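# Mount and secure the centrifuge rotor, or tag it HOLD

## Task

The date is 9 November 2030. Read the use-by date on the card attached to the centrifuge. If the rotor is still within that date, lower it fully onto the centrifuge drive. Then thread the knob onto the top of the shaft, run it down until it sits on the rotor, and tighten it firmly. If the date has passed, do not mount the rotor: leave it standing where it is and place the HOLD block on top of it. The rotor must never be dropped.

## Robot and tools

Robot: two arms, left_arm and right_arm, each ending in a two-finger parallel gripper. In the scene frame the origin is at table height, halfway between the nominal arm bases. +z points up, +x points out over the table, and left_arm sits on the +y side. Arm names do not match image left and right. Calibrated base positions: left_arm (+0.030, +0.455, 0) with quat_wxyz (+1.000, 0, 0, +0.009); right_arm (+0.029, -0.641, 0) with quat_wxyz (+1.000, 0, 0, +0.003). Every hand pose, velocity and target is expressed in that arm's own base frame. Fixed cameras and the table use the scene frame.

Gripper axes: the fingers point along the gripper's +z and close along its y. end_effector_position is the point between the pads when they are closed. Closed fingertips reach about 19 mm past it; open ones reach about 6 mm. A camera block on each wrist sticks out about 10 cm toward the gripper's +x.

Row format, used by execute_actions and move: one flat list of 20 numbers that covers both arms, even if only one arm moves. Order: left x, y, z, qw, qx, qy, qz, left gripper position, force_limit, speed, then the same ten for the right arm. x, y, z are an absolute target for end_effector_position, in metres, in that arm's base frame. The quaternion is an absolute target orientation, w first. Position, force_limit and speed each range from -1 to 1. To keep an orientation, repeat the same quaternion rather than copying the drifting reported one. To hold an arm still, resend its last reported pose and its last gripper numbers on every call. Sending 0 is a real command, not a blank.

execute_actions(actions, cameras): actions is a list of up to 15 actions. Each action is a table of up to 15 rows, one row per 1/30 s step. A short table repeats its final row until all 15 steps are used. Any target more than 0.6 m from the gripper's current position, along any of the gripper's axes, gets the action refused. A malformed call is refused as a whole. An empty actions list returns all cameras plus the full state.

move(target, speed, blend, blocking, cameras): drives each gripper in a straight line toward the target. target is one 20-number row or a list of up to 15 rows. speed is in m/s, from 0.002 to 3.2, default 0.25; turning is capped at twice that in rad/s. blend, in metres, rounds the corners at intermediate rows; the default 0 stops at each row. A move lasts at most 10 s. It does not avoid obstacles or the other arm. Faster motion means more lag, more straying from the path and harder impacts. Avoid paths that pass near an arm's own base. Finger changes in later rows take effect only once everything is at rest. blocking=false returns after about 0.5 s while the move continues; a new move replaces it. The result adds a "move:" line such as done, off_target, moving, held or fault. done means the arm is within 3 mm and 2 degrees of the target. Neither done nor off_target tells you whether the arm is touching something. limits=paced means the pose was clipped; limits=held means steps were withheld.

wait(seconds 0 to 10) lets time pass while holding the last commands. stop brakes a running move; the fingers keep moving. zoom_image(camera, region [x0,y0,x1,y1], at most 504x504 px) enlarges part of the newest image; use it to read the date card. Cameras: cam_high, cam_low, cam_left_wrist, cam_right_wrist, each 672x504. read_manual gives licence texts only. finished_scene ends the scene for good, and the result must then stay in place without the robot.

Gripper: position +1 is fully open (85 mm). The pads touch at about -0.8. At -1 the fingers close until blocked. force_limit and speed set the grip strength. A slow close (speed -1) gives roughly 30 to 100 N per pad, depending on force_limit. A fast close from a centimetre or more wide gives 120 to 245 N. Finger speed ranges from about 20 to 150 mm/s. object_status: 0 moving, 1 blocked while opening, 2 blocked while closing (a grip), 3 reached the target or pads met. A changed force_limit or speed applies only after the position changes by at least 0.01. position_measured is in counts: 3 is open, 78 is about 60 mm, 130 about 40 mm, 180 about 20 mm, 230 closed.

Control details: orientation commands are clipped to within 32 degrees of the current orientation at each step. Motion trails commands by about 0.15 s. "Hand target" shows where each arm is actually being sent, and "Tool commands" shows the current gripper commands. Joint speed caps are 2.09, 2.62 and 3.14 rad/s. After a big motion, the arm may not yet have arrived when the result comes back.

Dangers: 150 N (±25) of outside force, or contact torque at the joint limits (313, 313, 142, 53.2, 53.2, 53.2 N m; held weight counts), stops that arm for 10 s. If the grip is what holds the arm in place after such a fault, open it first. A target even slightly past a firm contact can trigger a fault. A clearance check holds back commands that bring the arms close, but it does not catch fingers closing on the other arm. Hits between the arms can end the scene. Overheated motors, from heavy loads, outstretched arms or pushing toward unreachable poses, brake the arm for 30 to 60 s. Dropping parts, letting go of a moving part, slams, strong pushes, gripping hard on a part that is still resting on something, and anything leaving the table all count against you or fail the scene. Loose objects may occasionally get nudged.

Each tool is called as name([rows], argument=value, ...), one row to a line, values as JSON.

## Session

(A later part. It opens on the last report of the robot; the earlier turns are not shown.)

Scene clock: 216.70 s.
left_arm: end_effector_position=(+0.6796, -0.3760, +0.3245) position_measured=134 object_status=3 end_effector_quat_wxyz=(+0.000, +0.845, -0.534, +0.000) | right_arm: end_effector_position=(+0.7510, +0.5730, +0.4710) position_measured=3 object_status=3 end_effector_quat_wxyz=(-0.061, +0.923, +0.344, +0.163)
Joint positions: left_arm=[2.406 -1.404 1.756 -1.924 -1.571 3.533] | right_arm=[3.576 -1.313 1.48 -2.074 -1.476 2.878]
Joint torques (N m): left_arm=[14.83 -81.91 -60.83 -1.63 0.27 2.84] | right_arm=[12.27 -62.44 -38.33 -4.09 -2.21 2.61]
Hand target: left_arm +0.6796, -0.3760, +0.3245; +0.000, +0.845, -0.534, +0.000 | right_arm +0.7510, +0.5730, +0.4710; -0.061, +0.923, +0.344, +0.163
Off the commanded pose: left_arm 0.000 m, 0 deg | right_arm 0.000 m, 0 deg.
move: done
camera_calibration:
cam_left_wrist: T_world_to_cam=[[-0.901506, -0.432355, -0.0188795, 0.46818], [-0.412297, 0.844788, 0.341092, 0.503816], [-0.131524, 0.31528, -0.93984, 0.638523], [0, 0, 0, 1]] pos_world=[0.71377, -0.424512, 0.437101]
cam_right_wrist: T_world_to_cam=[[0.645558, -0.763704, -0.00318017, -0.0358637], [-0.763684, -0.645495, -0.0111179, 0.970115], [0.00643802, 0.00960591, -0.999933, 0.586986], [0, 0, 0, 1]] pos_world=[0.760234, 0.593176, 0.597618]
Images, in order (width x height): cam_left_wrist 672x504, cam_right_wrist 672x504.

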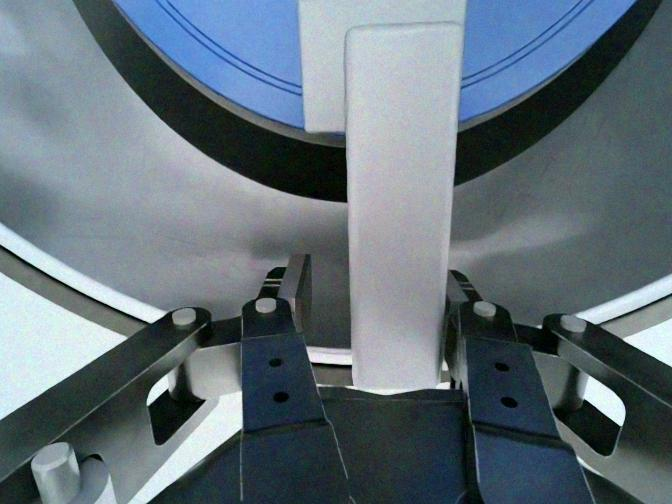

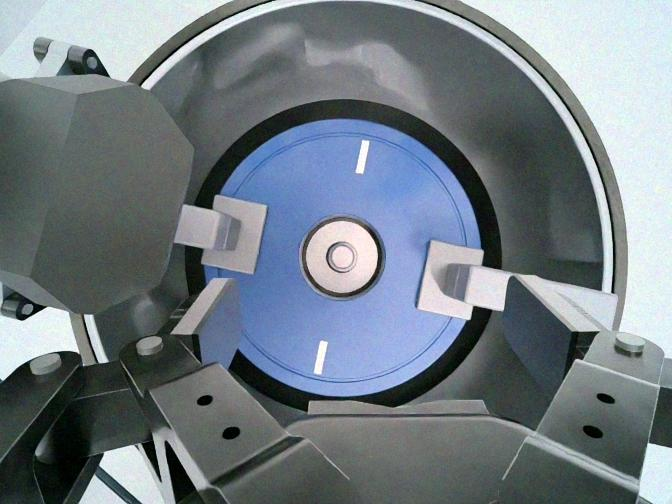

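move(target=[0.68078,-0.37544,0.3245,0,0.84292,-0.53804,0,-0.04,-1,0,0.751,0.573,0.471,-0.0607,0.923,0.3443,0.1627,1,0.1,0], speed=0.01, cameras=["cam_left_wrist","cam_right_wrist"])

zoom_image(camera="cam_right_wrist", region=[180, 100, 500, 420])

Scene clock: 217.60 s.
left_arm: end_effector_position=(+0.6808, -0.3755, +0.3245) position_measured=134 object_status=3 end_effector_quat_wxyz=(+0.000, +0.843, -0.538, +0.000) | right_arm: end_effector_position=(+0.7510, +0.5730, +0.4710) position_measured=3 object_status=3 end_effector_quat_wxyz=(-0.061, +0.923, +0.344, +0.163)
Joint positions: left_arm=[2.407 -1.403 1.755 -1.923 -1.571 3.543] | right_arm=[3.576 -1.313 1.48 -2.074 -1.476 2.878]
Joint torques (N m): left_arm=[14.88 -81.6 -61.35 -1.57 0.47 3.24] | right_arm=[12.56 -60 -39.7 -3.74 -2.2 2.68]
Hand target: left_arm +0.6808, -0.3754, +0.3245; +0.000, +0.843, -0.538, +0.000 | right_arm +0.7510, +0.5730, +0.4710; -0.061, +0.923, +0.344, +0.163
Off the commanded pose: left_arm 0.000 m, 0 deg | right_arm 0.000 m, 0 deg.
move: done
camera_calibration:
cam_left_wrist: T_world_to_cam=[[-0.905265, -0.424429, -0.0188582, 0.474993], [-0.404862, 0.848376, 0.341094, 0.500073], [-0.128772, 0.316416, -0.93984, 0.63704], [0, 0, 0, 1]] pos_world=[0.714487, -0.424218, 0.437101]
cam_right_wrist: T_world_to_cam=[[0.645558, -0.763704, -0.00318017, -0.0358637], [-0.763684, -0.645495, -0.0111179, 0.970115], [0.00643802, 0.00960591, -0.999933, 0.586986], [0, 0, 0, 1]] pos_world=[0.760234, 0.593176, 0.597618]
Images, in order (width x height): cam_left_wrist 672x504, cam_right_wrist 672x504.

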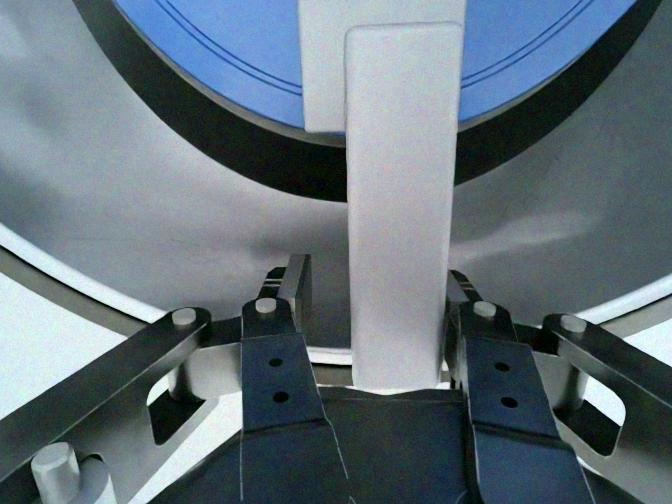

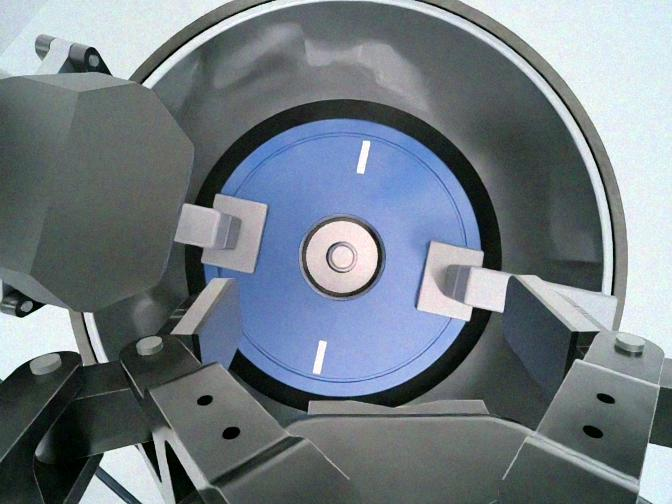

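Scaled by 1.575.

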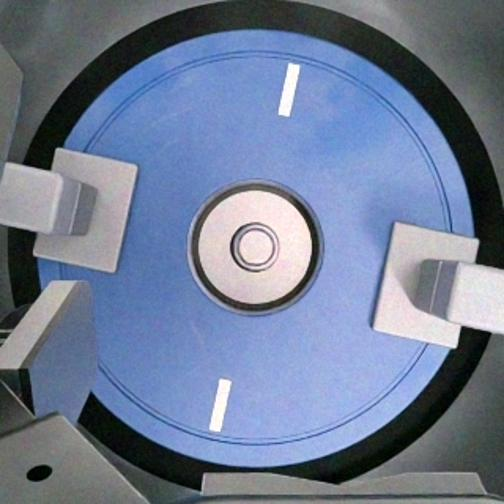

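move(target=[0.68766,-0.37248,0.3245,0,0.82904,-0.55919,0,-0.04,-1,0,0.751,0.573,0.471,-0.0607,0.923,0.3443,0.1627,1,0.1,0], speed=0.01, cameras=["cam_left_wrist","cam_right_wrist"])

zoom_image(camera="cam_right_wrist", region=[180, 100, 500, 420])

Scene clock: 220.57 s.
left_arm: end_effector_position=(+0.6876, -0.3725, +0.3245) position_measured=134 object_status=3 end_effector_quat_wxyz=(+0.000, +0.829, -0.559, +0.000) | right_arm: end_effector_position=(+0.7510, +0.5730, +0.4710) position_measured=3 object_status=3 end_effector_quat_wxyz=(-0.061, +0.923, +0.344, +0.163)
Joint positions: left_arm=[2.416 -1.395 1.746 -1.922 -1.571 3.603] | right_arm=[3.576 -1.313 1.48 -2.074 -1.476 2.878]
Joint torques (N m): left_arm=[14.25 -82.69 -61.37 -1.54 0.97 3.35] | right_arm=[13.64 -59.17 -39.33 -3.6 -2.31 3.03]
Hand target: left_arm +0.6877, -0.3725, +0.3245; +0.000, +0.829, -0.559, +0.000 | right_arm +0.7510, +0.5730, +0.4710; -0.061, +0.923, +0.344, +0.163
Off the commanded pose: left_arm 0.000 m, 0 deg | right_arm 0.000 m, 0 deg.
move: done
camera_calibration:
cam_left_wrist: T_world_to_cam=[[-0.925555, -0.378138, -0.0189297, 0.513708], [-0.361494, 0.86774, 0.341101, 0.477792], [-0.112557, 0.322551, -0.939836, 0.628144], [0, 0, 0, 1]] pos_world=[0.718887, -0.422955, 0.437101]
cam_right_wrist: T_world_to_cam=[[0.645558, -0.763704, -0.00318017, -0.0358637], [-0.763684, -0.645495, -0.0111179, 0.970115], [0.00643802, 0.00960591, -0.999933, 0.586986], [0, 0, 0, 1]] pos_world=[0.760234, 0.593176, 0.597618]
Images, in order (width x height): cam_left_wrist 672x504, cam_right_wrist 672x504.

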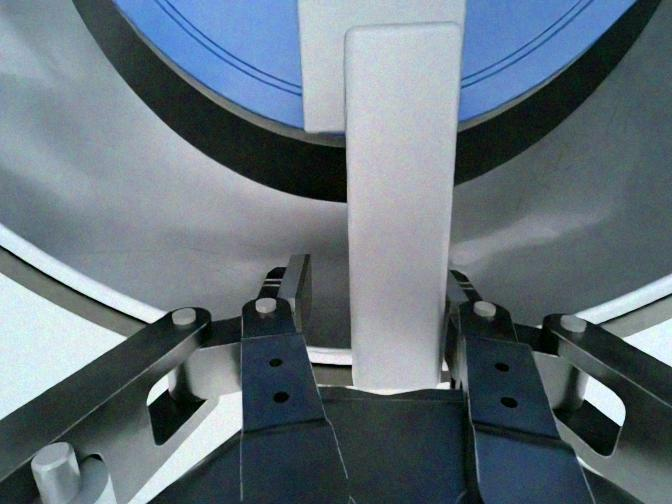

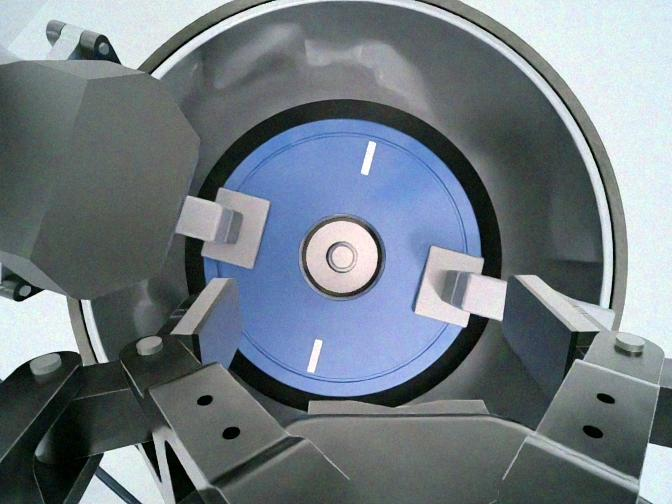

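Scaled by 1.575.

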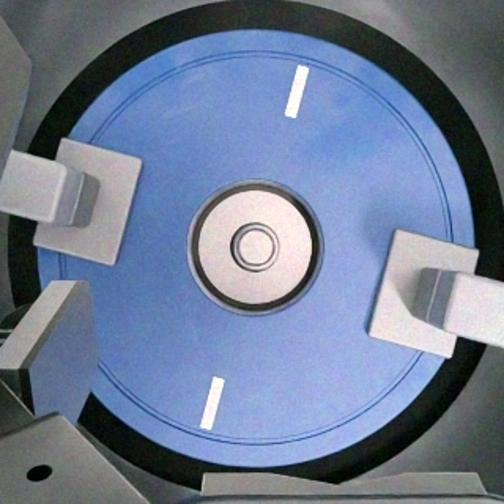

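move([
  [0.6820,-0.3750,0.3245,0,0.83867,-0.54464,0,-0.04,-1,0,0.8210,0.4548,0.44,0,0.54244,0.84009,0,0.15,0.1,0],
  [0.6820,-0.3750,0.3238,0,0.83867,-0.54464,0,-0.04,-1,0,0.8210,0.4548,0.3242,0,0.54244,0.84009,0,0.15,0.1,0],
], speed=[0.15,0.1], cameras=["cam_left_wrist","cam_right_wrist"])

Scene clock: 250.63 s.
left_arm: end_effector_position=(+0.6820, -0.3750, +0.3238) position_measured=134 object_status=3 end_effector_quat_wxyz=(+0.000, +0.839, -0.545, +0.000) | right_arm: end_effector_position=(+0.8210, +0.4548, +0.3244) position_measured=110 object_status=3 end_effector_quat_wxyz=(+0.000, +0.542, +0.840, +0.000)
Joint positions: left_arm=[2.409 -1.401 1.754 -1.924 -1.571 3.561] | right_arm=[3.457 -1.147 1.415 -1.839 -1.571 1.462]
Joint torques (N m): left_arm=[-14.68 -82.34 -42.45 -9.74 -1.15 -2.14] | right_arm=[-16.4 -52.01 -36.3 -4.19 -1.19 -3.27]
Hand target: left_arm +0.6820, -0.3750, +0.3238; +0.000, +0.839, -0.545, +0.000 | right_arm +0.8210, +0.4548, +0.3242; +0.000, +0.542, +0.840, +0.000
Off the commanded pose: left_arm 0.000 m, 0 deg | right_arm 0.000 m, 0 deg.
move: done
camera_calibration:
cam_left_wrist: T_world_to_cam=[[-0.911885, -0.410009, -0.0189221, 0.486294], [-0.391374, 0.854699, 0.341051, 0.493678], [-0.123661, 0.318405, -0.939854, 0.633682], [0, 0, 0, 1]] pos_world=[0.715019, -0.424329, 0.436401]
cam_right_wrist: T_world_to_cam=[[0.916545, 0.399929, 0.00124134, -0.92489], [0.376941, -0.864891, 0.331479, -0.00214715], [0.133642, -0.303347, -0.943462, 0.460649], [0, 0, 0, 1]] pos_world=[0.786951, 0.50777, 0.436464]
Images, in order (width x height): cam_left_wrist 672x504, cam_right_wrist 672x504.

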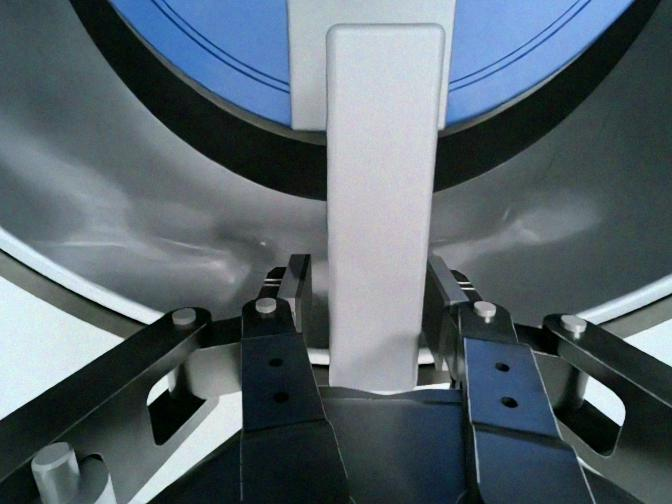

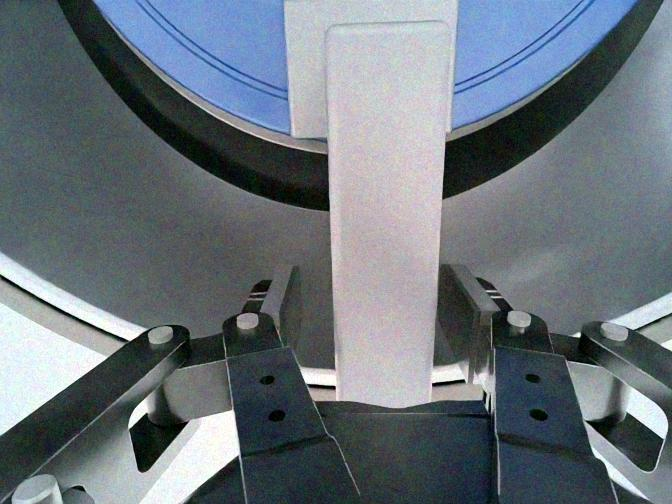

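move([
  [0.6805,-0.3757,0.3238,0,0.84313,-0.53770,0,-0.04,-1,0,0.8240,0.4561,0.3242,0,0.53546,0.84456,0,0.15,0.1,0],
  [0.6805,-0.3757,0.3238,0,0.84313,-0.53770,0,-1,0.1,-1,0.8240,0.4561,0.3242,0,0.53546,0.84456,0,-1,0.1,-1],
], speed=0.06)

wait(seconds=0.7, cameras=["cam_left_wrist","cam_right_wrist"])

Scene clock: 253.37 s.
left_arm: end_effector_position=(+0.6805, -0.3757, +0.3238) position_measured=172 object_status=2 end_effector_quat_wxyz=(+0.000, +0.843, -0.538, +0.000) | right_arm: end_effector_position=(+0.8240, +0.4561, +0.3243) position_measured=172 object_status=0 end_effector_quat_wxyz=(+0.000, +0.535, +0.845, +0.000)
Joint positions: left_arm=[2.407 -1.402 1.756 -1.925 -1.571 3.542] | right_arm=[3.458 -1.141 1.408 -1.837 -1.571 1.446]
Joint torques (N m): left_arm=[-9.15 -103.79 -44.83 -6.51 0.68 -0.87] | right_arm=[11.72 -52.94 -42.66 -4.51 1.66 -2.43]
Hand target: left_arm +0.6805, -0.3757, +0.3238; +0.000, +0.843, -0.538, +0.000 | right_arm +0.8240, +0.4561, +0.3242; +0.000, +0.535, +0.845, +0.000
Off the commanded pose: left_arm 0.000 m, 0 deg | right_arm 0.000 m, 0 deg.
move: done

Scene clock: 254.07 s.
left_arm: end_effector_position=(+0.6805, -0.3757, +0.3238) position_measured=172 object_status=2 end_effector_quat_wxyz=(+0.000, +0.843, -0.538, +0.000) | right_arm: end_effector_position=(+0.8240, +0.4561, +0.3242) position_measured=172 object_status=2 end_effector_quat_wxyz=(+0.000, +0.535, +0.845, +0.000)
Joint positions: left_arm=[2.407 -1.402 1.756 -1.925 -1.571 3.542] | right_arm=[3.458 -1.141 1.408 -1.837 -1.571 1.446]
Joint torques (N m): left_arm=[-3.3 -86.54 -46.9 -3.71 2.04 0.08] | right_arm=[13.81 -52.57 -33.94 -4.51 1.41 -0.87]
Hand target: left_arm +0.6805, -0.3757, +0.3238; +0.000, +0.843, -0.538, +0.000 | right_arm +0.8240, +0.4561, +0.3242; +0.000, +0.535, +0.845, +0.000
Tool commands: left_gripper/position=-1.0 left_gripper/force_limit=+0.1 left_gripper/speed=-1.0 right_gripper/position=-1.0 right_gripper/force_limit=+0.1 right_gripper/speed=-1.0
Off the commanded pose: left_arm 0.000 m, 0 deg | right_arm 0.000 m, 0 deg.
wait: 0.70 s; at rest by 0.17 s
camera_calibration:
cam_left_wrist: T_world_to_cam=[[-0.904993, -0.425005, -0.0189519, 0.474272], [-0.405443, 0.848132, 0.341011, 0.500832], [-0.128857, 0.316296, -0.939868, 0.636474], [0, 0, 0, 1]] pos_world=[0.714286, -0.424518, 0.436401]
cam_right_wrist: T_world_to_cam=[[0.909782, 0.415084, 0.00128971, -0.929529], [0.391222, -0.858511, 0.331519, -0.0168375], [0.138715, -0.301105, -0.943448, 0.455228], [0, 0, 0, 1]] pos_world=[0.789109, 0.508449, 0.436264]
Images, in order (width x height): cam_left_wrist 672x504, cam_right_wrist 672x504.

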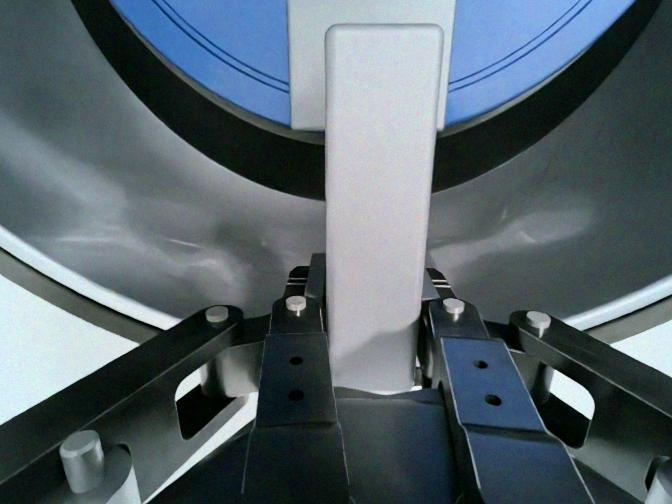

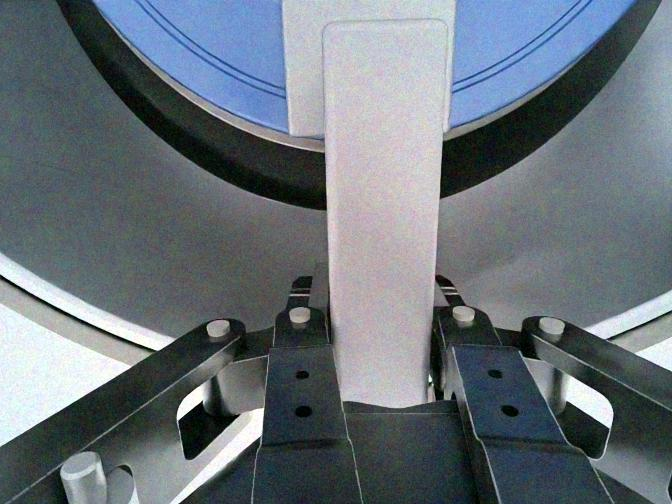

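move([
  [0.6805,-0.3757,0.3290,0,0.84313,-0.53770,0,-1,0.1,-1,0.8240,0.4561,0.3294,0,0.53546,0.84456,0,-1,0.1,-1],
  [0.68436,-0.37397,0.3290,0,0.83533,-0.54975,0,-1,0.1,-1,0.82015,0.45438,0.3294,0,0.54756,0.83676,0,-1,0.1,-1],
  [0.68436,-0.37397,0.3236,0,0.83533,-0.54975,0,-1,0.1,-1,0.82015,0.45438,0.3240,0,0.54756,0.83676,0,-1,0.1,-1],
], speed=[0.03,0.02,0.015])

Scene clock: 257.50 s.
left_arm: end_effector_position=(+0.6844, -0.3740, +0.3241) position_measured=172 object_status=2 end_effector_quat_wxyz=(+0.000, +0.835, -0.550, +0.000) | right_arm: end_effector_position=(+0.8202, +0.4544, +0.3245) position_measured=172 object_status=2 end_effector_quat_wxyz=(+0.000, +0.548, +0.837, +0.000)
Joint positions: left_arm=[2.412 -1.398 1.751 -1.924 -1.571 3.576] | right_arm=[3.457 -1.148 1.417 -1.84 -1.571 1.474]
Joint torques (N m): left_arm=[15.89 -86.17 -45.04 -12.34 1.73 3.96] | right_arm=[-2.3 -53.17 -42.9 -6.76 2.01 3.45]
Hand target: left_arm +0.6844, -0.3740, +0.3236; +0.000, +0.835, -0.550, +0.000 | right_arm +0.8202, +0.4544, +0.3240; +0.000, +0.548, +0.837, +0.000
Off the commanded pose: left_arm 0.000 m, 0 deg | right_arm 0.001 m, 0 deg.
move: done

move([
  [0.68436,-0.37397,0.3240,0,0.83533,-0.54975,0,-1,0.1,-1,0.82015,0.45438,0.3244,0,0.54756,0.83676,0,-1,0.1,-1],
  [0.67733,-0.37722,0.3240,0,0.84944,-0.52770,0,-1,0.1,-1,0.82717,0.45767,0.3244,0,0.52547,0.85081,0,-1,0.1,-1],
  [0.67733,-0.37722,0.3235,0,0.84944,-0.52770,0,-1,0.1,-1,0.82717,0.45767,0.3239,0,0.52547,0.85081,0,-1,0.1,-1],
], speed=[0.02,0.01,0.01])

Scene clock: 262.17 s.
left_arm: end_effector_position=(+0.6774, -0.3772, +0.3237) position_measured=172 object_status=2 end_effector_quat_wxyz=(+0.000, +0.849, -0.528, +0.000) | right_arm: end_effector_position=(+0.8272, +0.4577, +0.3242) position_measured=172 object_status=2 end_effector_quat_wxyz=(+0.000, +0.526, +0.851, +0.000)
Joint positions: left_arm=[2.402 -1.406 1.76 -1.926 -1.571 3.514] | right_arm=[3.458 -1.136 1.399 -1.835 -1.571 1.423]
Joint torques (N m): left_arm=[-13.4 -95.08 -32.84 -9 -0.02 -1.39] | right_arm=[12.42 -39.13 -39.31 -4.7 1.08 -3.14]
Hand target: left_arm +0.6773, -0.3772, +0.3235; +0.000, +0.849, -0.528, +0.000 | right_arm +0.8272, +0.4577, +0.3239; +0.000, +0.525, +0.851, +0.000
Off the commanded pose: left_arm 0.000 m, 0 deg | right_arm 0.000 m, 0 deg.
move: done

move(target=[0.67733,-0.37722,0.3231,0,0.84944,-0.52770,0,-1,0.1,-1,0.82717,0.45767,0.3235,0,0.52547,0.85081,0,-1,0.1,-1], speed=0.01)

Scene clock: 262.97 s.
left_arm: end_effector_position=(+0.6773, -0.3772, +0.3232) position_measured=172 object_status=2 end_effector_quat_wxyz=(+0.000, +0.849, -0.528, +0.000) | right_arm: end_effector_position=(+0.8272, +0.4577, +0.3236) position_measured=172 object_status=2 end_effector_quat_wxyz=(+0.000, +0.525, +0.851, +0.000)
Joint positions: left_arm=[2.402 -1.405 1.761 -1.926 -1.571 3.514] | right_arm=[3.458 -1.135 1.4 -1.836 -1.571 1.423]
Joint torques (N m): left_arm=[-12.77 -22.1 -19.18 -9.02 0.73 -1.4] | right_arm=[12.47 -25.77 -19.46 -2.96 1.48 -3.1]
Hand target: left_arm +0.6773, -0.3772, +0.3231; +0.000, +0.849, -0.528, +0.000 | right_arm +0.8272, +0.4577, +0.3235; +0.000, +0.525, +0.851, +0.000
Off the commanded pose: left_arm 0.000 m, 0 deg | right_arm 0.000 m, 0 deg.
move: done

move(target=[0.67502,-0.37838,0.3231,0,0.85397,-0.52027,0,-1,0.1,-1,0.82947,0.45884,0.3235,0,0.51803,0.85536,0,-1,0.1,-1], speed=0.01)

Scene clock: 264.33 s.
left_arm: end_effector_position=(+0.6750, -0.3784, +0.3231) position_measured=172 object_status=2 end_effector_quat_wxyz=(+0.000, +0.854, -0.520, +0.000) | right_arm: end_effector_position=(+0.8294, +0.4588, +0.3235) position_measured=172 object_status=2 end_effector_quat_wxyz=(+0.000, +0.518, +0.855, +0.000)
Joint positions: left_arm=[2.399 -1.407 1.763 -1.927 -1.571 3.494] | right_arm=[3.459 -1.131 1.394 -1.834 -1.571 1.406]
Joint torques (N m): left_arm=[-10.91 -70.46 -16.17 -7.12 1.02 -1.73] | right_arm=[18.76 -22.87 -28.37 -0.18 1.52 -2.83]
Hand target: left_arm +0.6750, -0.3784, +0.3231; +0.000, +0.854, -0.520, +0.000 | right_arm +0.8295, +0.4588, +0.3235; +0.000, +0.518, +0.855, +0.000
Off the commanded pose: left_arm 0.000 m, 0 deg | right_arm 0.000 m, 0 deg.
move: done

Lower a little more.

move(target=[0.67502,-0.37838,0.3226,0,0.85397,-0.52027,0,-1,0.1,-1,0.82947,0.45884,0.3230,0,0.51803,0.85536,0,-1,0.1,-1], speed=0.01)

Scene clock: 265.13 s.
left_arm: end_effector_position=(+0.6750, -0.3784, +0.3228) position_measured=172 object_status=2 end_effector_quat_wxyz=(+0.000, +0.854, -0.520, +0.000) | right_arm: end_effector_position=(+0.8295, +0.4588, +0.3231) position_measured=172 object_status=2 end_effector_quat_wxyz=(+0.000, +0.518, +0.855, +0.000)
Joint positions: left_arm=[2.399 -1.407 1.764 -1.928 -1.571 3.494] | right_arm=[3.459 -1.131 1.394 -1.834 -1.571 1.406]
Joint torques (N m): left_arm=[-11.64 -1.38 -7.39 -6.72 1.83 -1.3] | right_arm=[19.91 -9.78 -6.04 -2 0.73 -2.96]
Hand target: left_arm +0.6750, -0.3784, +0.3226; +0.000, +0.854, -0.520, +0.000 | right_arm +0.8295, +0.4588, +0.3230; +0.000, +0.518, +0.855, +0.000
Off the commanded pose: left_arm 0.000 m, 0 deg | right_arm 0.000 m, 0 deg.
move: done

move([
  [0.67502,-0.37838,0.3258,0,0.85397,-0.52027,0,-1,0.1,-1,0.82947,0.45884,0.3262,0,0.51803,0.85536,0,-1,0.1,-1],
  [0.67365,-0.37910,0.3258,0,0.85672,-0.51579,0,-1,0.1,-1,0.83084,0.45957,0.3262,0,0.51354,0.85806,0,-1,0.1,-1],
  [0.67365,-0.37910,0.3235,0,0.85672,-0.51579,0,-1,0.1,-1,0.83084,0.45957,0.3239,0,0.51354,0.85806,0,-1,0.1,-1],
], speed=[0.02,0.015,0.012])

Scene clock: 270.33 s.
left_arm: end_effector_position=(+0.6737, -0.3791, +0.3241) position_measured=172 object_status=2 end_effector_quat_wxyz=(+0.000, +0.857, -0.516, +0.000) | right_arm: end_effector_position=(+0.8309, +0.4596, +0.3245) position_measured=172 object_status=2 end_effector_quat_wxyz=(+0.000, +0.514, +0.858, +0.000)
Joint positions: left_arm=[2.397 -1.409 1.764 -1.926 -1.571 3.481] | right_arm=[3.459 -1.129 1.389 -1.832 -1.571 1.396]
Joint torques (N m): left_arm=[-3.75 -74.37 -40.47 -10.19 2.31 -1.33] | right_arm=[5.66 -53.11 -42.98 -6.33 1.1 -2.97]
Hand target: left_arm +0.6736, -0.3791, +0.3235; +0.000, +0.857, -0.516, +0.000 | right_arm +0.8308, +0.4596, +0.3239; +0.000, +0.514, +0.858, +0.000
Off the commanded pose: left_arm 0.001 m, 0 deg | right_arm 0.001 m, 0 deg.
move: done

move([
  [0.67365,-0.37910,0.3258,0,0.85672,-0.51579,0,-1,0.1,-1,0.83084,0.45957,0.3262,0,0.51354,0.85806,0,-1,0.1,-1],
  [0.67228,-0.37983,0.3258,0,0.85941,-0.51129,0,-1,0.1,-1,0.83220,0.46031,0.3262,0,0.50904,0.86074,0,-1,0.1,-1],
  [0.67228,-0.37983,0.3235,0,0.85941,-0.51129,0,-1,0.1,-1,0.83220,0.46031,0.3239,0,0.50904,0.86074,0,-1,0.1,-1],
], speed=[0.03,0.02,0.015])

Scene clock: 271.93 s.
left_arm: end_effector_position=(+0.6723, -0.3798, +0.3240) position_measured=172 object_status=2 end_effector_quat_wxyz=(+0.000, +0.859, -0.511, +0.000) | right_arm: end_effector_position=(+0.8323, +0.4604, +0.3244) position_measured=172 object_status=2 end_effector_quat_wxyz=(+0.000, +0.509, +0.861, +0.000)
Joint positions: left_arm=[2.395 -1.411 1.766 -1.926 -1.571 3.469] | right_arm=[3.459 -1.127 1.386 -1.83 -1.571 1.386]
Joint torques (N m): left_arm=[-3.51 -73.75 -39.06 -10.38 1.98 -1.47] | right_arm=[7.49 -49.75 -39.06 -6.02 1.32 -3.11]
Hand target: left_arm +0.6723, -0.3798, +0.3235; +0.000, +0.859, -0.511, +0.000 | right_arm +0.8322, +0.4603, +0.3239; +0.000, +0.509, +0.861, +0.000
Off the commanded pose: left_arm 0.001 m, 0 deg | right_arm 0.001 m, 0 deg.
move: done

move([
  [0.67228,-0.37983,0.3258,0,0.85941,-0.51129,0,-1,0.1,-1,0.83220,0.46031,0.3262,0,0.50904,0.86074,0,-1,0.1,-1],
  [0.67965,-0.37610,0.3258,0,0.84480,-0.53509,0,-1,0.1,-1,0.82485,0.45653,0.3262,0,0.53288,0.84619,0,-1,0.1,-1],
  [0.67965,-0.37610,0.3235,0,0.84480,-0.53509,0,-1,0.1,-1,0.82485,0.45653,0.3239,0,0.53288,0.84619,0,-1,0.1,-1],
], speed=[0.03,0.02,0.015])

Scene clock: 274.87 s.
left_arm: end_effector_position=(+0.6797, -0.3761, +0.3240) position_measured=172 object_status=2 end_effector_quat_wxyz=(+0.000, +0.845, -0.535, +0.000) | right_arm: end_effector_position=(+0.8249, +0.4566, +0.3245) position_measured=172 object_status=2 end_effector_quat_wxyz=(+0.000, +0.533, +0.846, +0.000)
Joint positions: left_arm=[2.406 -1.403 1.757 -1.925 -1.571 3.535] | right_arm=[3.458 -1.14 1.405 -1.837 -1.571 1.44]
Joint torques (N m): left_arm=[14.79 -78.4 -41.51 -11.94 1.95 3.85] | right_arm=[-5.22 -50.87 -38.73 -4.87 1.8 3.22]
Hand target: left_arm +0.6796, -0.3761, +0.3235; +0.000, +0.845, -0.535, +0.000 | right_arm +0.8248, +0.4565, +0.3239; +0.000, +0.533, +0.846, +0.000
Off the commanded pose: left_arm 0.000 m, 0 deg | right_arm 0.001 m, 0 deg.
move: done

move([
  [0.67965,-0.37610,0.3258,0,0.84480,-0.53509,0,-1,0.1,-1,0.82485,0.45653,0.3262,0,0.53288,0.84619,0,-1,0.1,-1],
  [0.67733,-0.37722,0.3258,0,0.84944,-0.52770,0,-1,0.1,-1,0.82717,0.45767,0.3262,0,0.52547,0.85081,0,-1,0.1,-1],
  [0.67733,-0.37722,0.3235,0,0.84944,-0.52770,0,-1,0.1,-1,0.82717,0.45767,0.3239,0,0.52547,0.85081,0,-1,0.1,-1],
], speed=[0.03,0.02,0.015])

Scene clock: 276.50 s.
left_arm: end_effector_position=(+0.6774, -0.3772, +0.3240) position_measured=172 object_status=2 end_effector_quat_wxyz=(+0.000, +0.849, -0.528, +0.000) | right_arm: end_effector_position=(+0.8273, +0.4577, +0.3244) position_measured=172 object_status=2 end_effector_quat_wxyz=(+0.000, +0.525, +0.851, +0.000)
Joint positions: left_arm=[2.402 -1.406 1.76 -1.925 -1.571 3.514] | right_arm=[3.458 -1.136 1.399 -1.835 -1.571 1.423]
Joint torques (N m): left_arm=[-6.64 -72.46 -40.28 -10.77 1 -1.33] | right_arm=[12.7 -50.75 -39.81 -5.67 1.54 -2.84]
Hand target: left_arm +0.6773, -0.3772, +0.3235; +0.000, +0.849, -0.528, +0.000 | right_arm +0.8272, +0.4577, +0.3239; +0.000, +0.525, +0.851, +0.000
Off the commanded pose: left_arm 0.001 m, 0 deg | right_arm 0.001 m, 0 deg.
move: done

move([
  [0.67733,-0.37722,0.60,0,0.84944,-0.52770,0,-1,0.1,-1,0.82717,0.45767,0.6004,0,0.52547,0.85081,0,-1,0.1,-1],
  [0.3408,-0.2421,0.60,0,0.84944,-0.52770,0,-1,0.1,-1,0.4892,0.5887,0.6004,0,0.52547,0.85081,0,-1,0.1,-1],
], speed=[0.12,0.2], cameras=["cam_right_wrist","cam_left_wrist"])

zoom_image(camera="cam_right_wrist", region=[440, 150, 600, 310])

Scene clock: 282.27 s.
left_arm: end_effector_position=(+0.3409, -0.2422, +0.6000) position_measured=172 object_status=2 end_effector_quat_wxyz=(+0.000, +0.849, -0.528, +0.000) | right_arm: end_effector_position=(+0.4893, +0.5887, +0.6004) position_measured=172 object_status=2 end_effector_quat_wxyz=(+0.000, +0.525, +0.851, +0.000)
Joint positions: left_arm=[2.086 -2.066 1.812 -1.317 -1.571 3.197] | right_arm=[3.785 -1.473 1.344 -1.443 -1.571 1.75]
Joint torques (N m): left_arm=[-19.56 -56.84 -70.92 -7.78 0.18 -0.68] | right_arm=[11.11 -70.27 -60.96 -7.88 -1.81 4.28]
Hand target: left_arm +0.3408, -0.2421, +0.6000; +0.000, +0.849, -0.528, +0.000 | right_arm +0.4892, +0.5887, +0.6004; +0.000, +0.525, +0.851, +0.000
Off the commanded pose: left_arm 0.000 m, 0 deg | right_arm 0.000 m, 0 deg.
move: done
camera_calibration:
cam_left_wrist: T_world_to_cam=[[-0.894667, -0.446336, -0.0188563, 0.220205], [-0.425389, 0.838268, 0.341103, 0.159991], [-0.13644, 0.313194, -0.939837, 0.811866], [0, 0, 0, 1]] pos_world=[0.375839, -0.290102, 0.712601]
cam_right_wrist: T_world_to_cam=[[0.899735, 0.436434, 0.00122531, -0.688], [0.41141, -0.849075, 0.331381, 0.121066], [0.145667, -0.297651, -0.943496, 0.796761], [0, 0, 0, 1]] pos_world=[0.453149, 0.640218, 0.712465]
Images, in order (width x height): cam_left_wrist 672x504, cam_right_wrist 672x504.

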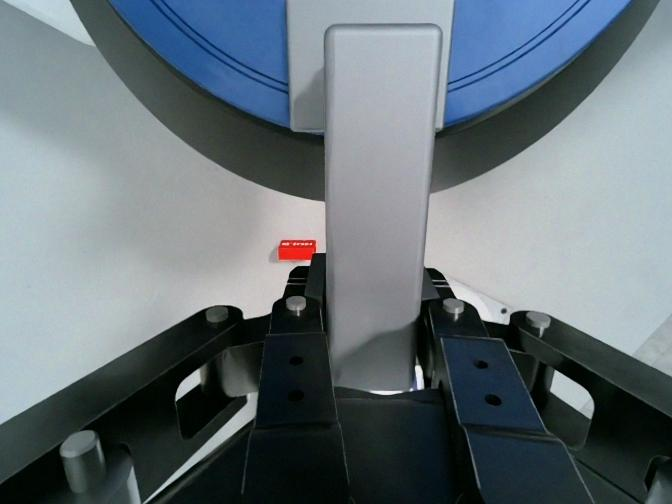

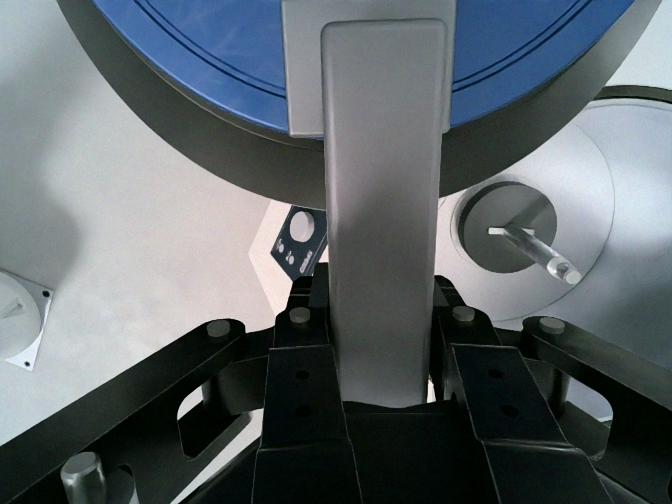

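Scaled by 3.150.

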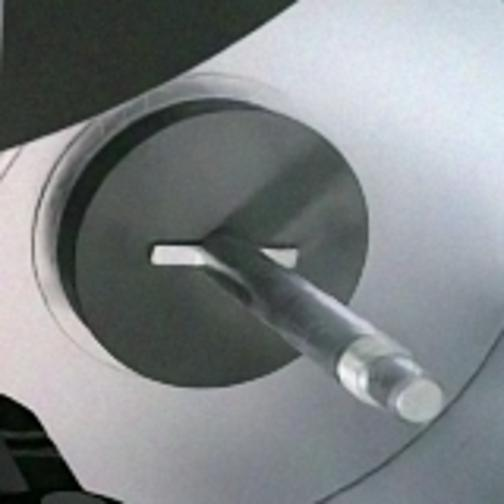

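move([
  [0.6827,-0.3747,0.60,0,0.83867,-0.54464,0,-1,0.1,-1,0.8218,0.4551,0.6004,0,0.54244,0.84009,0,-1,0.1,-1],
  [0.6827,-0.3747,0.515,0,0.83867,-0.54464,0,-1,0.1,-1,0.8218,0.4551,0.5154,0,0.54244,0.84009,0,-1,0.1,-1],
  [0.6827,-0.3747,0.40,0,0.83867,-0.54464,0,-1,0.1,-1,0.8218,0.4551,0.4004,0,0.54244,0.84009,0,-1,0.1,-1],
], speed=[0.2,0.12,0.07])

move(target=[0.6827,-0.3747,0.328,0,0.83867,-0.54464,0,-1,0.1,-1,0.8218,0.4551,0.3284,0,0.54244,0.84009,0,-1,0.1,-1], speed=0.04)

Scene clock: 288.80 s.
left_arm: end_effector_position=(+0.6827, -0.3747, +0.4001) position_measured=172 object_status=2 end_effector_quat_wxyz=(+0.000, +0.839, -0.545, +0.000) | right_arm: end_effector_position=(+0.8218, +0.4551, +0.4005) position_measured=172 object_status=2 end_effector_quat_wxyz=(+0.000, +0.542, +0.840, +0.000)
Joint positions: left_arm=[2.41 -1.435 1.655 -1.791 -1.571 3.562] | right_arm=[3.457 -1.171 1.314 -1.714 -1.571 1.462]
Joint torques (N m): left_arm=[-9.27 -130.06 -70.13 -13.88 0.26 -0.9] | right_arm=[-7.65 -69.15 -58.9 -7.67 1.53 -1.95]
Hand target: left_arm +0.6827, -0.3747, +0.4000; +0.000, +0.839, -0.545, +0.000 | right_arm +0.8218, +0.4551, +0.4004; +0.000, +0.542, +0.840, +0.000
Off the commanded pose: left_arm 0.000 m, 0 deg | right_arm 0.000 m, 0 deg.
move: done

Scene clock: 290.97 s.
left_arm: end_effector_position=(+0.6827, -0.3747, +0.3281) position_measured=172 object_status=2 end_effector_quat_wxyz=(+0.000, +0.839, -0.545, +0.000) | right_arm: end_effector_position=(+0.8218, +0.4551, +0.3285) position_measured=172 object_status=2 end_effector_quat_wxyz=(+0.000, +0.542, +0.840, +0.000)
Joint positions: left_arm=[2.41 -1.402 1.748 -1.917 -1.571 3.562] | right_arm=[3.457 -1.147 1.408 -1.832 -1.571 1.462]
Joint torques (N m): left_arm=[0.27 -129.96 -62.46 -10.7 1.37 -1] | right_arm=[-5.09 -67.1 -55.5 -7.42 2.91 -2.18]
Hand target: left_arm +0.6827, -0.3747, +0.3280; +0.000, +0.839, -0.545, +0.000 | right_arm +0.8218, +0.4551, +0.3284; +0.000, +0.542, +0.840, +0.000
Off the commanded pose: left_arm 0.000 m, 0 deg | right_arm 0.000 m, 0 deg.
move: done

move(target=[0.6827,-0.3747,0.3235,0,0.83867,-0.54464,0,-1,0.1,-1,0.8218,0.4551,0.3239,0,0.54244,0.84009,0,-1,0.1,-1], speed=0.012)

Scene clock: 291.77 s.
left_arm: end_effector_position=(+0.6827, -0.3747, +0.3240) position_measured=172 object_status=2 end_effector_quat_wxyz=(+0.000, +0.839, -0.545, +0.000) | right_arm: end_effector_position=(+0.8219, +0.4551, +0.3244) position_measured=172 object_status=2 end_effector_quat_wxyz=(+0.000, +0.542, +0.840, +0.000)
Joint positions: left_arm=[2.41 -1.4 1.753 -1.924 -1.571 3.562] | right_arm=[3.457 -1.145 1.413 -1.839 -1.571 1.462]
Joint torques (N m): left_arm=[5.49 -76.07 -41.07 -12.16 1.84 -0.85] | right_arm=[-2.79 -50.63 -38.23 -6.41 3.14 -2.53]
Hand target: left_arm +0.6827, -0.3747, +0.3235; +0.000, +0.839, -0.545, +0.000 | right_arm +0.8218, +0.4551, +0.3239; +0.000, +0.542, +0.840, +0.000
Off the commanded pose: left_arm 0.000 m, 0 deg | right_arm 0.001 m, 0 deg.
move: done

move([
  [0.6827,-0.3747,0.3254,0,0.83867,-0.54464,0,-1,0.1,-1,0.8218,0.4551,0.3258,0,0.54244,0.84009,0,-1,0.1,-1],
  [0.6813,-0.3753,0.3254,0,0.84151,-0.54024,0,-1,0.1,-1,0.8232,0.4558,0.3258,0,0.53804,0.84292,0,-1,0.1,-1],
  [0.6813,-0.3753,0.3235,0,0.84151,-0.54024,0,-1,0.1,-1,0.8232,0.4558,0.3239,0,0.53804,0.84292,0,-1,0.1,-1],
], speed=[0.03,0.02,0.015])

Scene clock: 296.07 s.
left_arm: end_effector_position=(+0.6813, -0.3753, +0.3241) position_measured=172 object_status=2 end_effector_quat_wxyz=(+0.000, +0.842, -0.540, +0.000) | right_arm: end_effector_position=(+0.8233, +0.4558, +0.3244) position_measured=172 object_status=2 end_effector_quat_wxyz=(+0.000, +0.538, +0.843, +0.000)
Joint positions: left_arm=[2.408 -1.402 1.755 -1.925 -1.571 3.549] | right_arm=[3.457 -1.143 1.41 -1.838 -1.571 1.452]
Joint torques (N m): left_arm=[-7.74 -76.67 -42.05 -10.88 0.98 -1.43] | right_arm=[15.1 -49.2 -40.65 -5.57 1.53 -3.02]
Hand target: left_arm +0.6813, -0.3753, +0.3235; +0.000, +0.842, -0.540, +0.000 | right_arm +0.8232, +0.4558, +0.3239; +0.000, +0.538, +0.843, +0.000
Off the commanded pose: left_arm 0.001 m, 0 deg | right_arm 0.001 m, 0 deg.
move: done

move([
  [0.6813,-0.3753,0.3254,0,0.84151,-0.54024,0,-1,0.1,-1,0.8232,0.4558,0.3258,0,0.53804,0.84292,0,-1,0.1,-1],
  [0.6841,-0.3741,0.3254,0,0.83581,-0.54902,0,-1,0.1,-1,0.8204,0.4545,0.3258,0,0.54683,0.83724,0,-1,0.1,-1],
  [0.6841,-0.3741,0.3235,0,0.83581,-0.54902,0,-1,0.1,-1,0.8204,0.4545,0.3239,0,0.54683,0.83724,0,-1,0.1,-1],
], speed=[0.03,0.02,0.015])

Scene clock: 297.67 s.
left_arm: end_effector_position=(+0.6842, -0.3741, +0.3240) position_measured=172 object_status=2 end_effector_quat_wxyz=(+0.000, +0.836, -0.549, +0.000) | right_arm: end_effector_position=(+0.8205, +0.4545, +0.3245) position_measured=172 object_status=2 end_effector_quat_wxyz=(+0.000, +0.547, +0.837, +0.000)
Joint positions: left_arm=[2.412 -1.399 1.752 -1.924 -1.571 3.574] | right_arm=[3.457 -1.148 1.417 -1.84 -1.571 1.473]
Joint torques (N m): left_arm=[12.61 -78.64 -44.16 -12.13 1.19 4.03] | right_arm=[-2.76 -49.51 -39.72 -5.36 3.98 3.26]
Hand target: left_arm +0.6841, -0.3741, +0.3235; +0.000, +0.836, -0.549, +0.000 | right_arm +0.8204, +0.4545, +0.3239; +0.000, +0.547, +0.837, +0.000
Off the commanded pose: left_arm 0.000 m, 0 deg | right_arm 0.001 m, 0 deg.
move: done

move([
  [0.6841,-0.3741,0.3254,0,0.83581,-0.54902,0,-1,0.1,-1,0.8204,0.4545,0.3258,0,0.54683,0.83724,0,-1,0.1,-1],
  [0.6855,-0.3735,0.3254,0,0.83292,-0.55339,0,-1,0.1,-1,0.8190,0.4539,0.3258,0,0.55121,0.83437,0,-1,0.1,-1],
  [0.6855,-0.3735,0.3235,0,0.83292,-0.55339,0,-1,0.1,-1,0.8190,0.4539,0.3239,0,0.55121,0.83437,0,-1,0.1,-1],
], speed=[0.03,0.02,0.015])

Scene clock: 299.60 s.
left_arm: end_effector_position=(+0.6855, -0.3735, +0.3236) position_measured=172 object_status=2 end_effector_quat_wxyz=(+0.000, +0.833, -0.553, +0.000) | right_arm: end_effector_position=(+0.8190, +0.4539, +0.3241) position_measured=172 object_status=2 end_effector_quat_wxyz=(+0.000, +0.551, +0.834, +0.000)
Joint positions: left_arm=[2.413 -1.397 1.75 -1.924 -1.571 3.586] | right_arm=[3.457 -1.15 1.421 -1.841 -1.571 1.483]
Joint torques (N m): left_arm=[19.45 -131.35 -62.61 -12 1.26 4.05] | right_arm=[0.72 -70.89 -55.07 -7.31 2.69 3.45]
Hand target: left_arm +0.6855, -0.3735, +0.3235; +0.000, +0.833, -0.553, +0.000 | right_arm +0.8190, +0.4539, +0.3239; +0.000, +0.551, +0.834, +0.000
Off the commanded pose: left_arm 0.000 m, 0 deg | right_arm 0.000 m, 0 deg.
move: done

move(target=[0.6855,-0.3735,0.3220,0,0.83292,-0.55339,0,-1,0.1,-1,0.8190,0.4539,0.3224,0,0.55121,0.83437,0,-1,0.1,-1], speed=0.012)

Scene clock: 300.43 s.
left_arm: end_effector_position=(+0.6855, -0.3735, +0.3220) position_measured=172 object_status=2 end_effector_quat_wxyz=(+0.000, +0.833, -0.553, +0.000) | right_arm: end_effector_position=(+0.8190, +0.4539, +0.3224) position_measured=172 object_status=2 end_effector_quat_wxyz=(+0.000, +0.551, +0.834, +0.000)
Joint positions: left_arm=[2.413 -1.396 1.752 -1.927 -1.571 3.586] | right_arm=[3.457 -1.149 1.423 -1.844 -1.571 1.483]
Joint torques (N m): left_arm=[20.33 -131.56 -61.9 -10.94 1.17 3.89] | right_arm=[6.13 -68.56 -54.28 -6.86 1.57 3.39]
Hand target: left_arm +0.6855, -0.3735, +0.3220; +0.000, +0.833, -0.553, +0.000 | right_arm +0.8190, +0.4539, +0.3224; +0.000, +0.551, +0.834, +0.000
Off the commanded pose: left_arm 0.000 m, 0 deg | right_arm 0.000 m, 0 deg.
move: done

move(target=[0.6855,-0.3735,0.3205,0,0.83292,-0.55339,0,-1,0.1,-1,0.8190,0.4539,0.3209,0,0.55121,0.83437,0,-1,0.1,-1], speed=0.012)

move(target=[0.6855,-0.3735,0.3199,0,0.83292,-0.55339,0,-1,0.1,-1,0.8190,0.4539,0.3203,0,0.55121,0.83437,0,-1,0.1,-1], speed=0.012)

Scene clock: 301.27 s.
left_arm: end_effector_position=(+0.6855, -0.3735, +0.3205) position_measured=172 object_status=2 end_effector_quat_wxyz=(+0.000, +0.833, -0.553, +0.000) | right_arm: end_effector_position=(+0.8190, +0.4539, +0.3209) position_measured=172 object_status=2 end_effector_quat_wxyz=(+0.000, +0.551, +0.834, +0.000)
Joint positions: left_arm=[2.413 -1.395 1.754 -1.929 -1.571 3.586] | right_arm=[3.457 -1.149 1.424 -1.846 -1.571 1.483]
Joint torques (N m): left_arm=[20.72 -132.17 -61.99 -10.78 0.93 3.89] | right_arm=[11.4 -70.11 -54.94 -6.75 -0.15 3.26]
Hand target: left_arm +0.6855, -0.3735, +0.3205; +0.000, +0.833, -0.553, +0.000 | right_arm +0.8190, +0.4539, +0.3209; +0.000, +0.551, +0.834, +0.000
Off the commanded pose: left_arm 0.000 m, 0 deg | right_arm 0.000 m, 0 deg.
move: done

Scene clock: 301.97 s.
left_arm: end_effector_position=(+0.6855, -0.3735, +0.3199) position_measured=172 object_status=2 end_effector_quat_wxyz=(+0.000, +0.833, -0.553, +0.000) | right_arm: end_effector_position=(+0.8190, +0.4539, +0.3203) position_measured=172 object_status=2 end_effector_quat_wxyz=(+0.000, +0.551, +0.834, +0.000)
Joint positions: left_arm=[2.413 -1.395 1.754 -1.93 -1.571 3.586] | right_arm=[3.457 -1.148 1.425 -1.847 -1.571 1.483]
Joint torques (N m): left_arm=[20.88 -132.2 -61.89 -10.84 0.61 3.92] | right_arm=[13.03 -69.96 -55.39 -6.8 -0.3 3.15]
Hand target: left_arm +0.6855, -0.3735, +0.3199; +0.000, +0.833, -0.553, +0.000 | right_arm +0.8190, +0.4539, +0.3203; +0.000, +0.551, +0.834, +0.000
Off the commanded pose: left_arm 0.000 m, 0 deg | right_arm 0.000 m, 0 deg.
move: done

move(target=[0.6855,-0.3735,0.3192,0,0.83292,-0.55339,0,-1,0.1,-1,0.8190,0.4539,0.3196,0,0.55121,0.83437,0,-1,0.1,-1], speed=0.012)

Scene clock: 302.73 s.
left_arm: end_effector_position=(+0.6855, -0.3735, +0.3193) position_measured=172 object_status=2 end_effector_quat_wxyz=(+0.000, +0.833, -0.553, +0.000) | right_arm: end_effector_position=(+0.8190, +0.4539, +0.3197) position_measured=172 object_status=2 end_effector_quat_wxyz=(+0.000, +0.551, +0.834, +0.000)
Joint positions: left_arm=[2.413 -1.394 1.755 -1.932 -1.571 3.586] | right_arm=[3.457 -1.148 1.426 -1.849 -1.571 1.483]
Joint torques (N m): left_arm=[18.18 -95.13 -49.3 -11.93 0.76 3.67] | right_arm=[13.02 -56.65 -45.42 -7.04 -0.28 2.73]
Hand target: left_arm +0.6855, -0.3735, +0.3192; +0.000, +0.833, -0.553, +0.000 | right_arm +0.8190, +0.4539, +0.3196; +0.000, +0.551, +0.834, +0.000
Off the commanded pose: left_arm 0.000 m, 0 deg | right_arm 0.000 m, 0 deg.
move: done

move([
  [0.6855,-0.3735,0.3189,0,0.83292,-0.55339,0,-1,0.1,-1,0.8190,0.4539,0.3193,0,0.55121,0.83437,0,-1,0.1,-1],
  [0.6855,-0.3735,0.3189,0,0.83292,-0.55339,0,0.15,0.1,-1,0.8190,0.4539,0.3193,0,0.55121,0.83437,0,0.15,0.1,-1],
], speed=0.012, cameras=["cam_left_wrist","cam_right_wrist"])

Scene clock: 305.00 s.
left_arm: end_effector_position=(+0.6855, -0.3735, +0.3189) position_measured=110 object_status=0 end_effector_quat_wxyz=(+0.000, +0.833, -0.553, +0.000) | right_arm: end_effector_position=(+0.8190, +0.4539, +0.3193) position_measured=110 object_status=0 end_effector_quat_wxyz=(+0.000, +0.551, +0.834, +0.000)
Joint positions: left_arm=[2.413 -1.394 1.755 -1.932 -1.571 3.586] | right_arm=[3.457 -1.148 1.426 -1.849 -1.571 1.483]
Joint torques (N m): left_arm=[0.5 -129.28 -60.79 -1.84 0.41 -0.92] | right_arm=[-2.17 -72.06 -51.62 -0.94 -0.02 2.77]
Hand target: left_arm +0.6855, -0.3735, +0.3189; +0.000, +0.833, -0.553, +0.000 | right_arm +0.8190, +0.4539, +0.3193; +0.000, +0.551, +0.834, +0.000
Off the commanded pose: left_arm 0.000 m, 0 deg | right_arm 0.000 m, 0 deg.
move: done
camera_calibration:
cam_left_wrist: T_world_to_cam=[[-0.920279, -0.390805, -0.0189136, 0.502941], [-0.373366, 0.862706, 0.34108, 0.486007], [-0.116979, 0.320951, -0.939844, 0.625376], [0, 0, 0, 1]] pos_world=[0.71746, -0.423444, 0.431501]
cam_right_wrist: T_world_to_cam=[[0.924707, 0.380678, 0.00124933, -0.920686], [0.358776, -0.872592, 0.331455, 0.0179104], [0.127268, -0.30605, -0.94347, 0.462283], [0, 0, 0, 1]] pos_world=[0.786105, 0.507596, 0.431364]
Images, in order (width x height): cam_left_wrist 672x504, cam_right_wrist 672x504.

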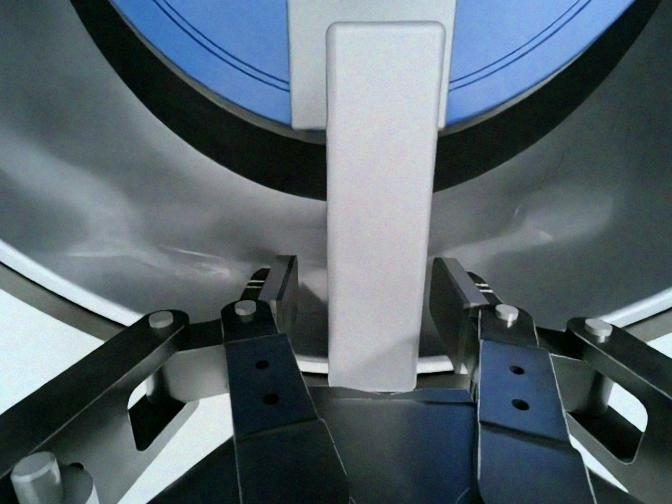

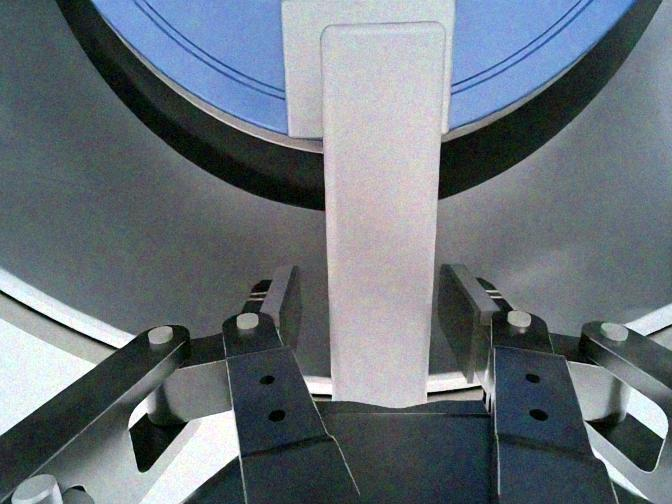

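move([
  [0.6855,-0.3735,0.42,0,0.83292,-0.55339,0,0.15,0.1,-1,0.8190,0.4539,0.42,0,0.55121,0.83437,0,0.15,0.1,-1],
  [0.6593,-0.3108,0.389,0.1894,0.7827,-0.5200,0.2850,0.15,0.1,-1,0.74,0.36,0.45,0,-0.1994,0.9799,0,0.15,0.1,-1],
  [0.6817,-0.3642,0.320,0.1894,0.7827,-0.5200,0.2850,0.15,0.1,-1,0.65,0.26,0.36,0,-0.8339,0.5519,0,0.15,0.1,-1],
  [0.6817,-0.3642,0.320,0.1894,0.7827,-0.5200,0.2850,0.15,0.1,-1,0.583,0.1745,0.20,0,-0.9976,0.0698,0,0.15,0.1,-1],
], speed=[0.15,0.5,0.5,0.5], blend=[0.02,0.0,0.0,0], cameras=["all"])

Scene clock: 314.70 s.
left_arm: end_effector_position=(+0.6817, -0.3642, +0.3200) position_measured=110 object_status=3 end_effector_quat_wxyz=(+0.189, +0.783, -0.520, +0.285) | right_arm: end_effector_position=(+0.5830, +0.1745, +0.2000) position_measured=110 object_status=3 end_effector_quat_wxyz=(+0.000, +0.998, -0.070, +0.000)
Joint positions: left_arm=[2.547 -1.467 2.104 -2.821 -1.93 3.605] | right_arm=[3.136 -1.573 2.19 -2.188 -1.571 -3.007]
Joint torques (N m): left_arm=[-15.67 -62.89 -54.88 -10.51 0.84 -2.09] | right_arm=[-16.94 -17.92 -31.77 -4.2 2.27 -3.52]
Hand target: left_arm +0.6817, -0.3642, +0.3200; +0.189, +0.783, -0.520, +0.285 | right_arm +0.5830, +0.1745, +0.2000; +0.000, +0.998, -0.070, +0.000
Off the commanded pose: left_arm 0.000 m, 0 deg | right_arm 0.000 m, 0 deg.
move: done
camera_calibration:
cam_left_wrist: T_world_to_cam=[[-0.915882, -0.401265, -0.0120641, 0.494054], [-0.37312, 0.861961, -0.343228, 0.694757], [0.148124, -0.309855, -0.939175, 0.212353], [0, 0, 0, 1]] pos_world=[0.680269, -0.334807, 0.443857]
cam_right_wrist: T_world_to_cam=[[-0.151974, -0.988384, 0.00130923, 0.270706], [-0.932435, 0.143811, 0.331485, 0.473688], [-0.327823, 0.0491565, -0.943459, 0.497572], [0, 0, 0, 1]] pos_world=[0.64594, 0.174981, 0.312064]

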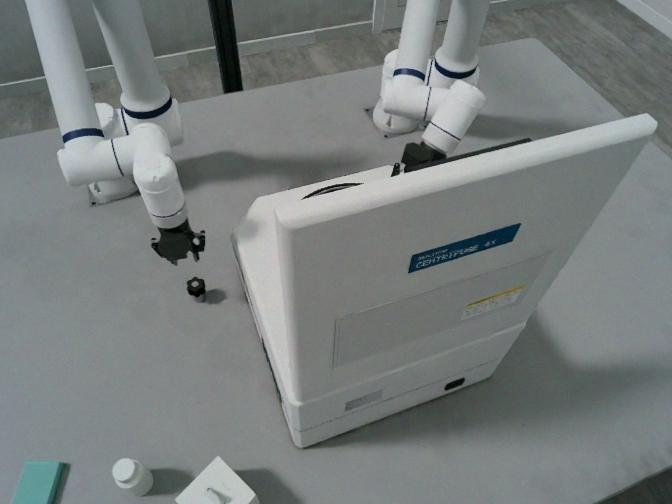

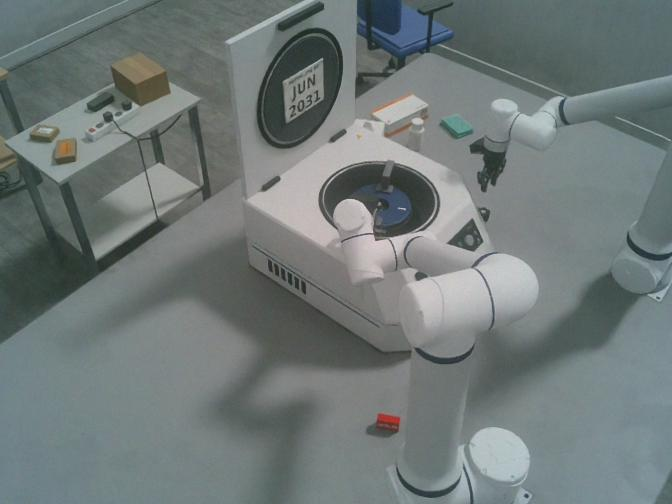

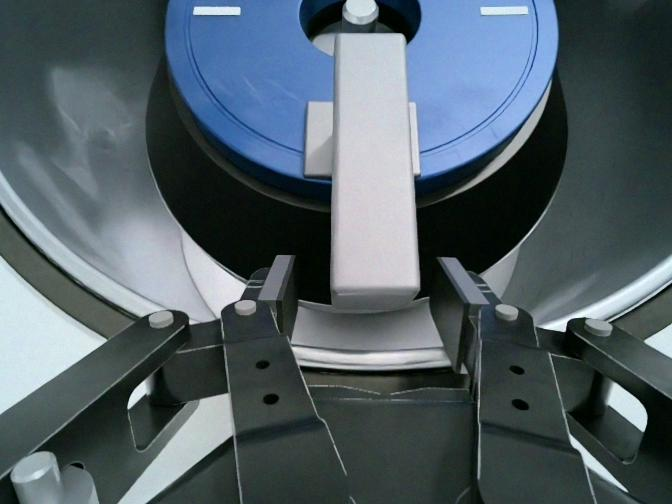

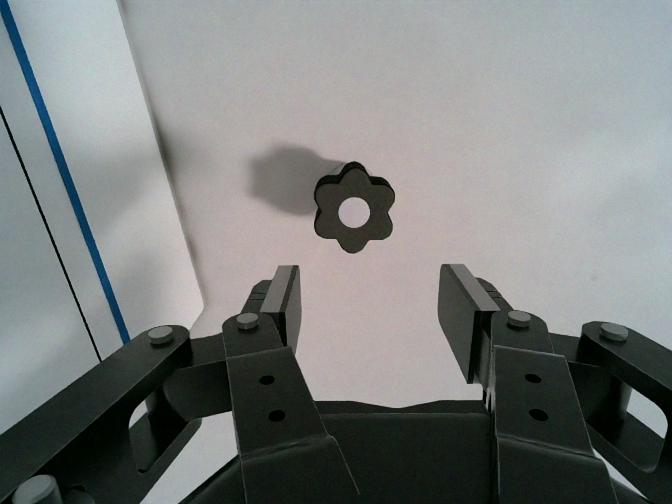

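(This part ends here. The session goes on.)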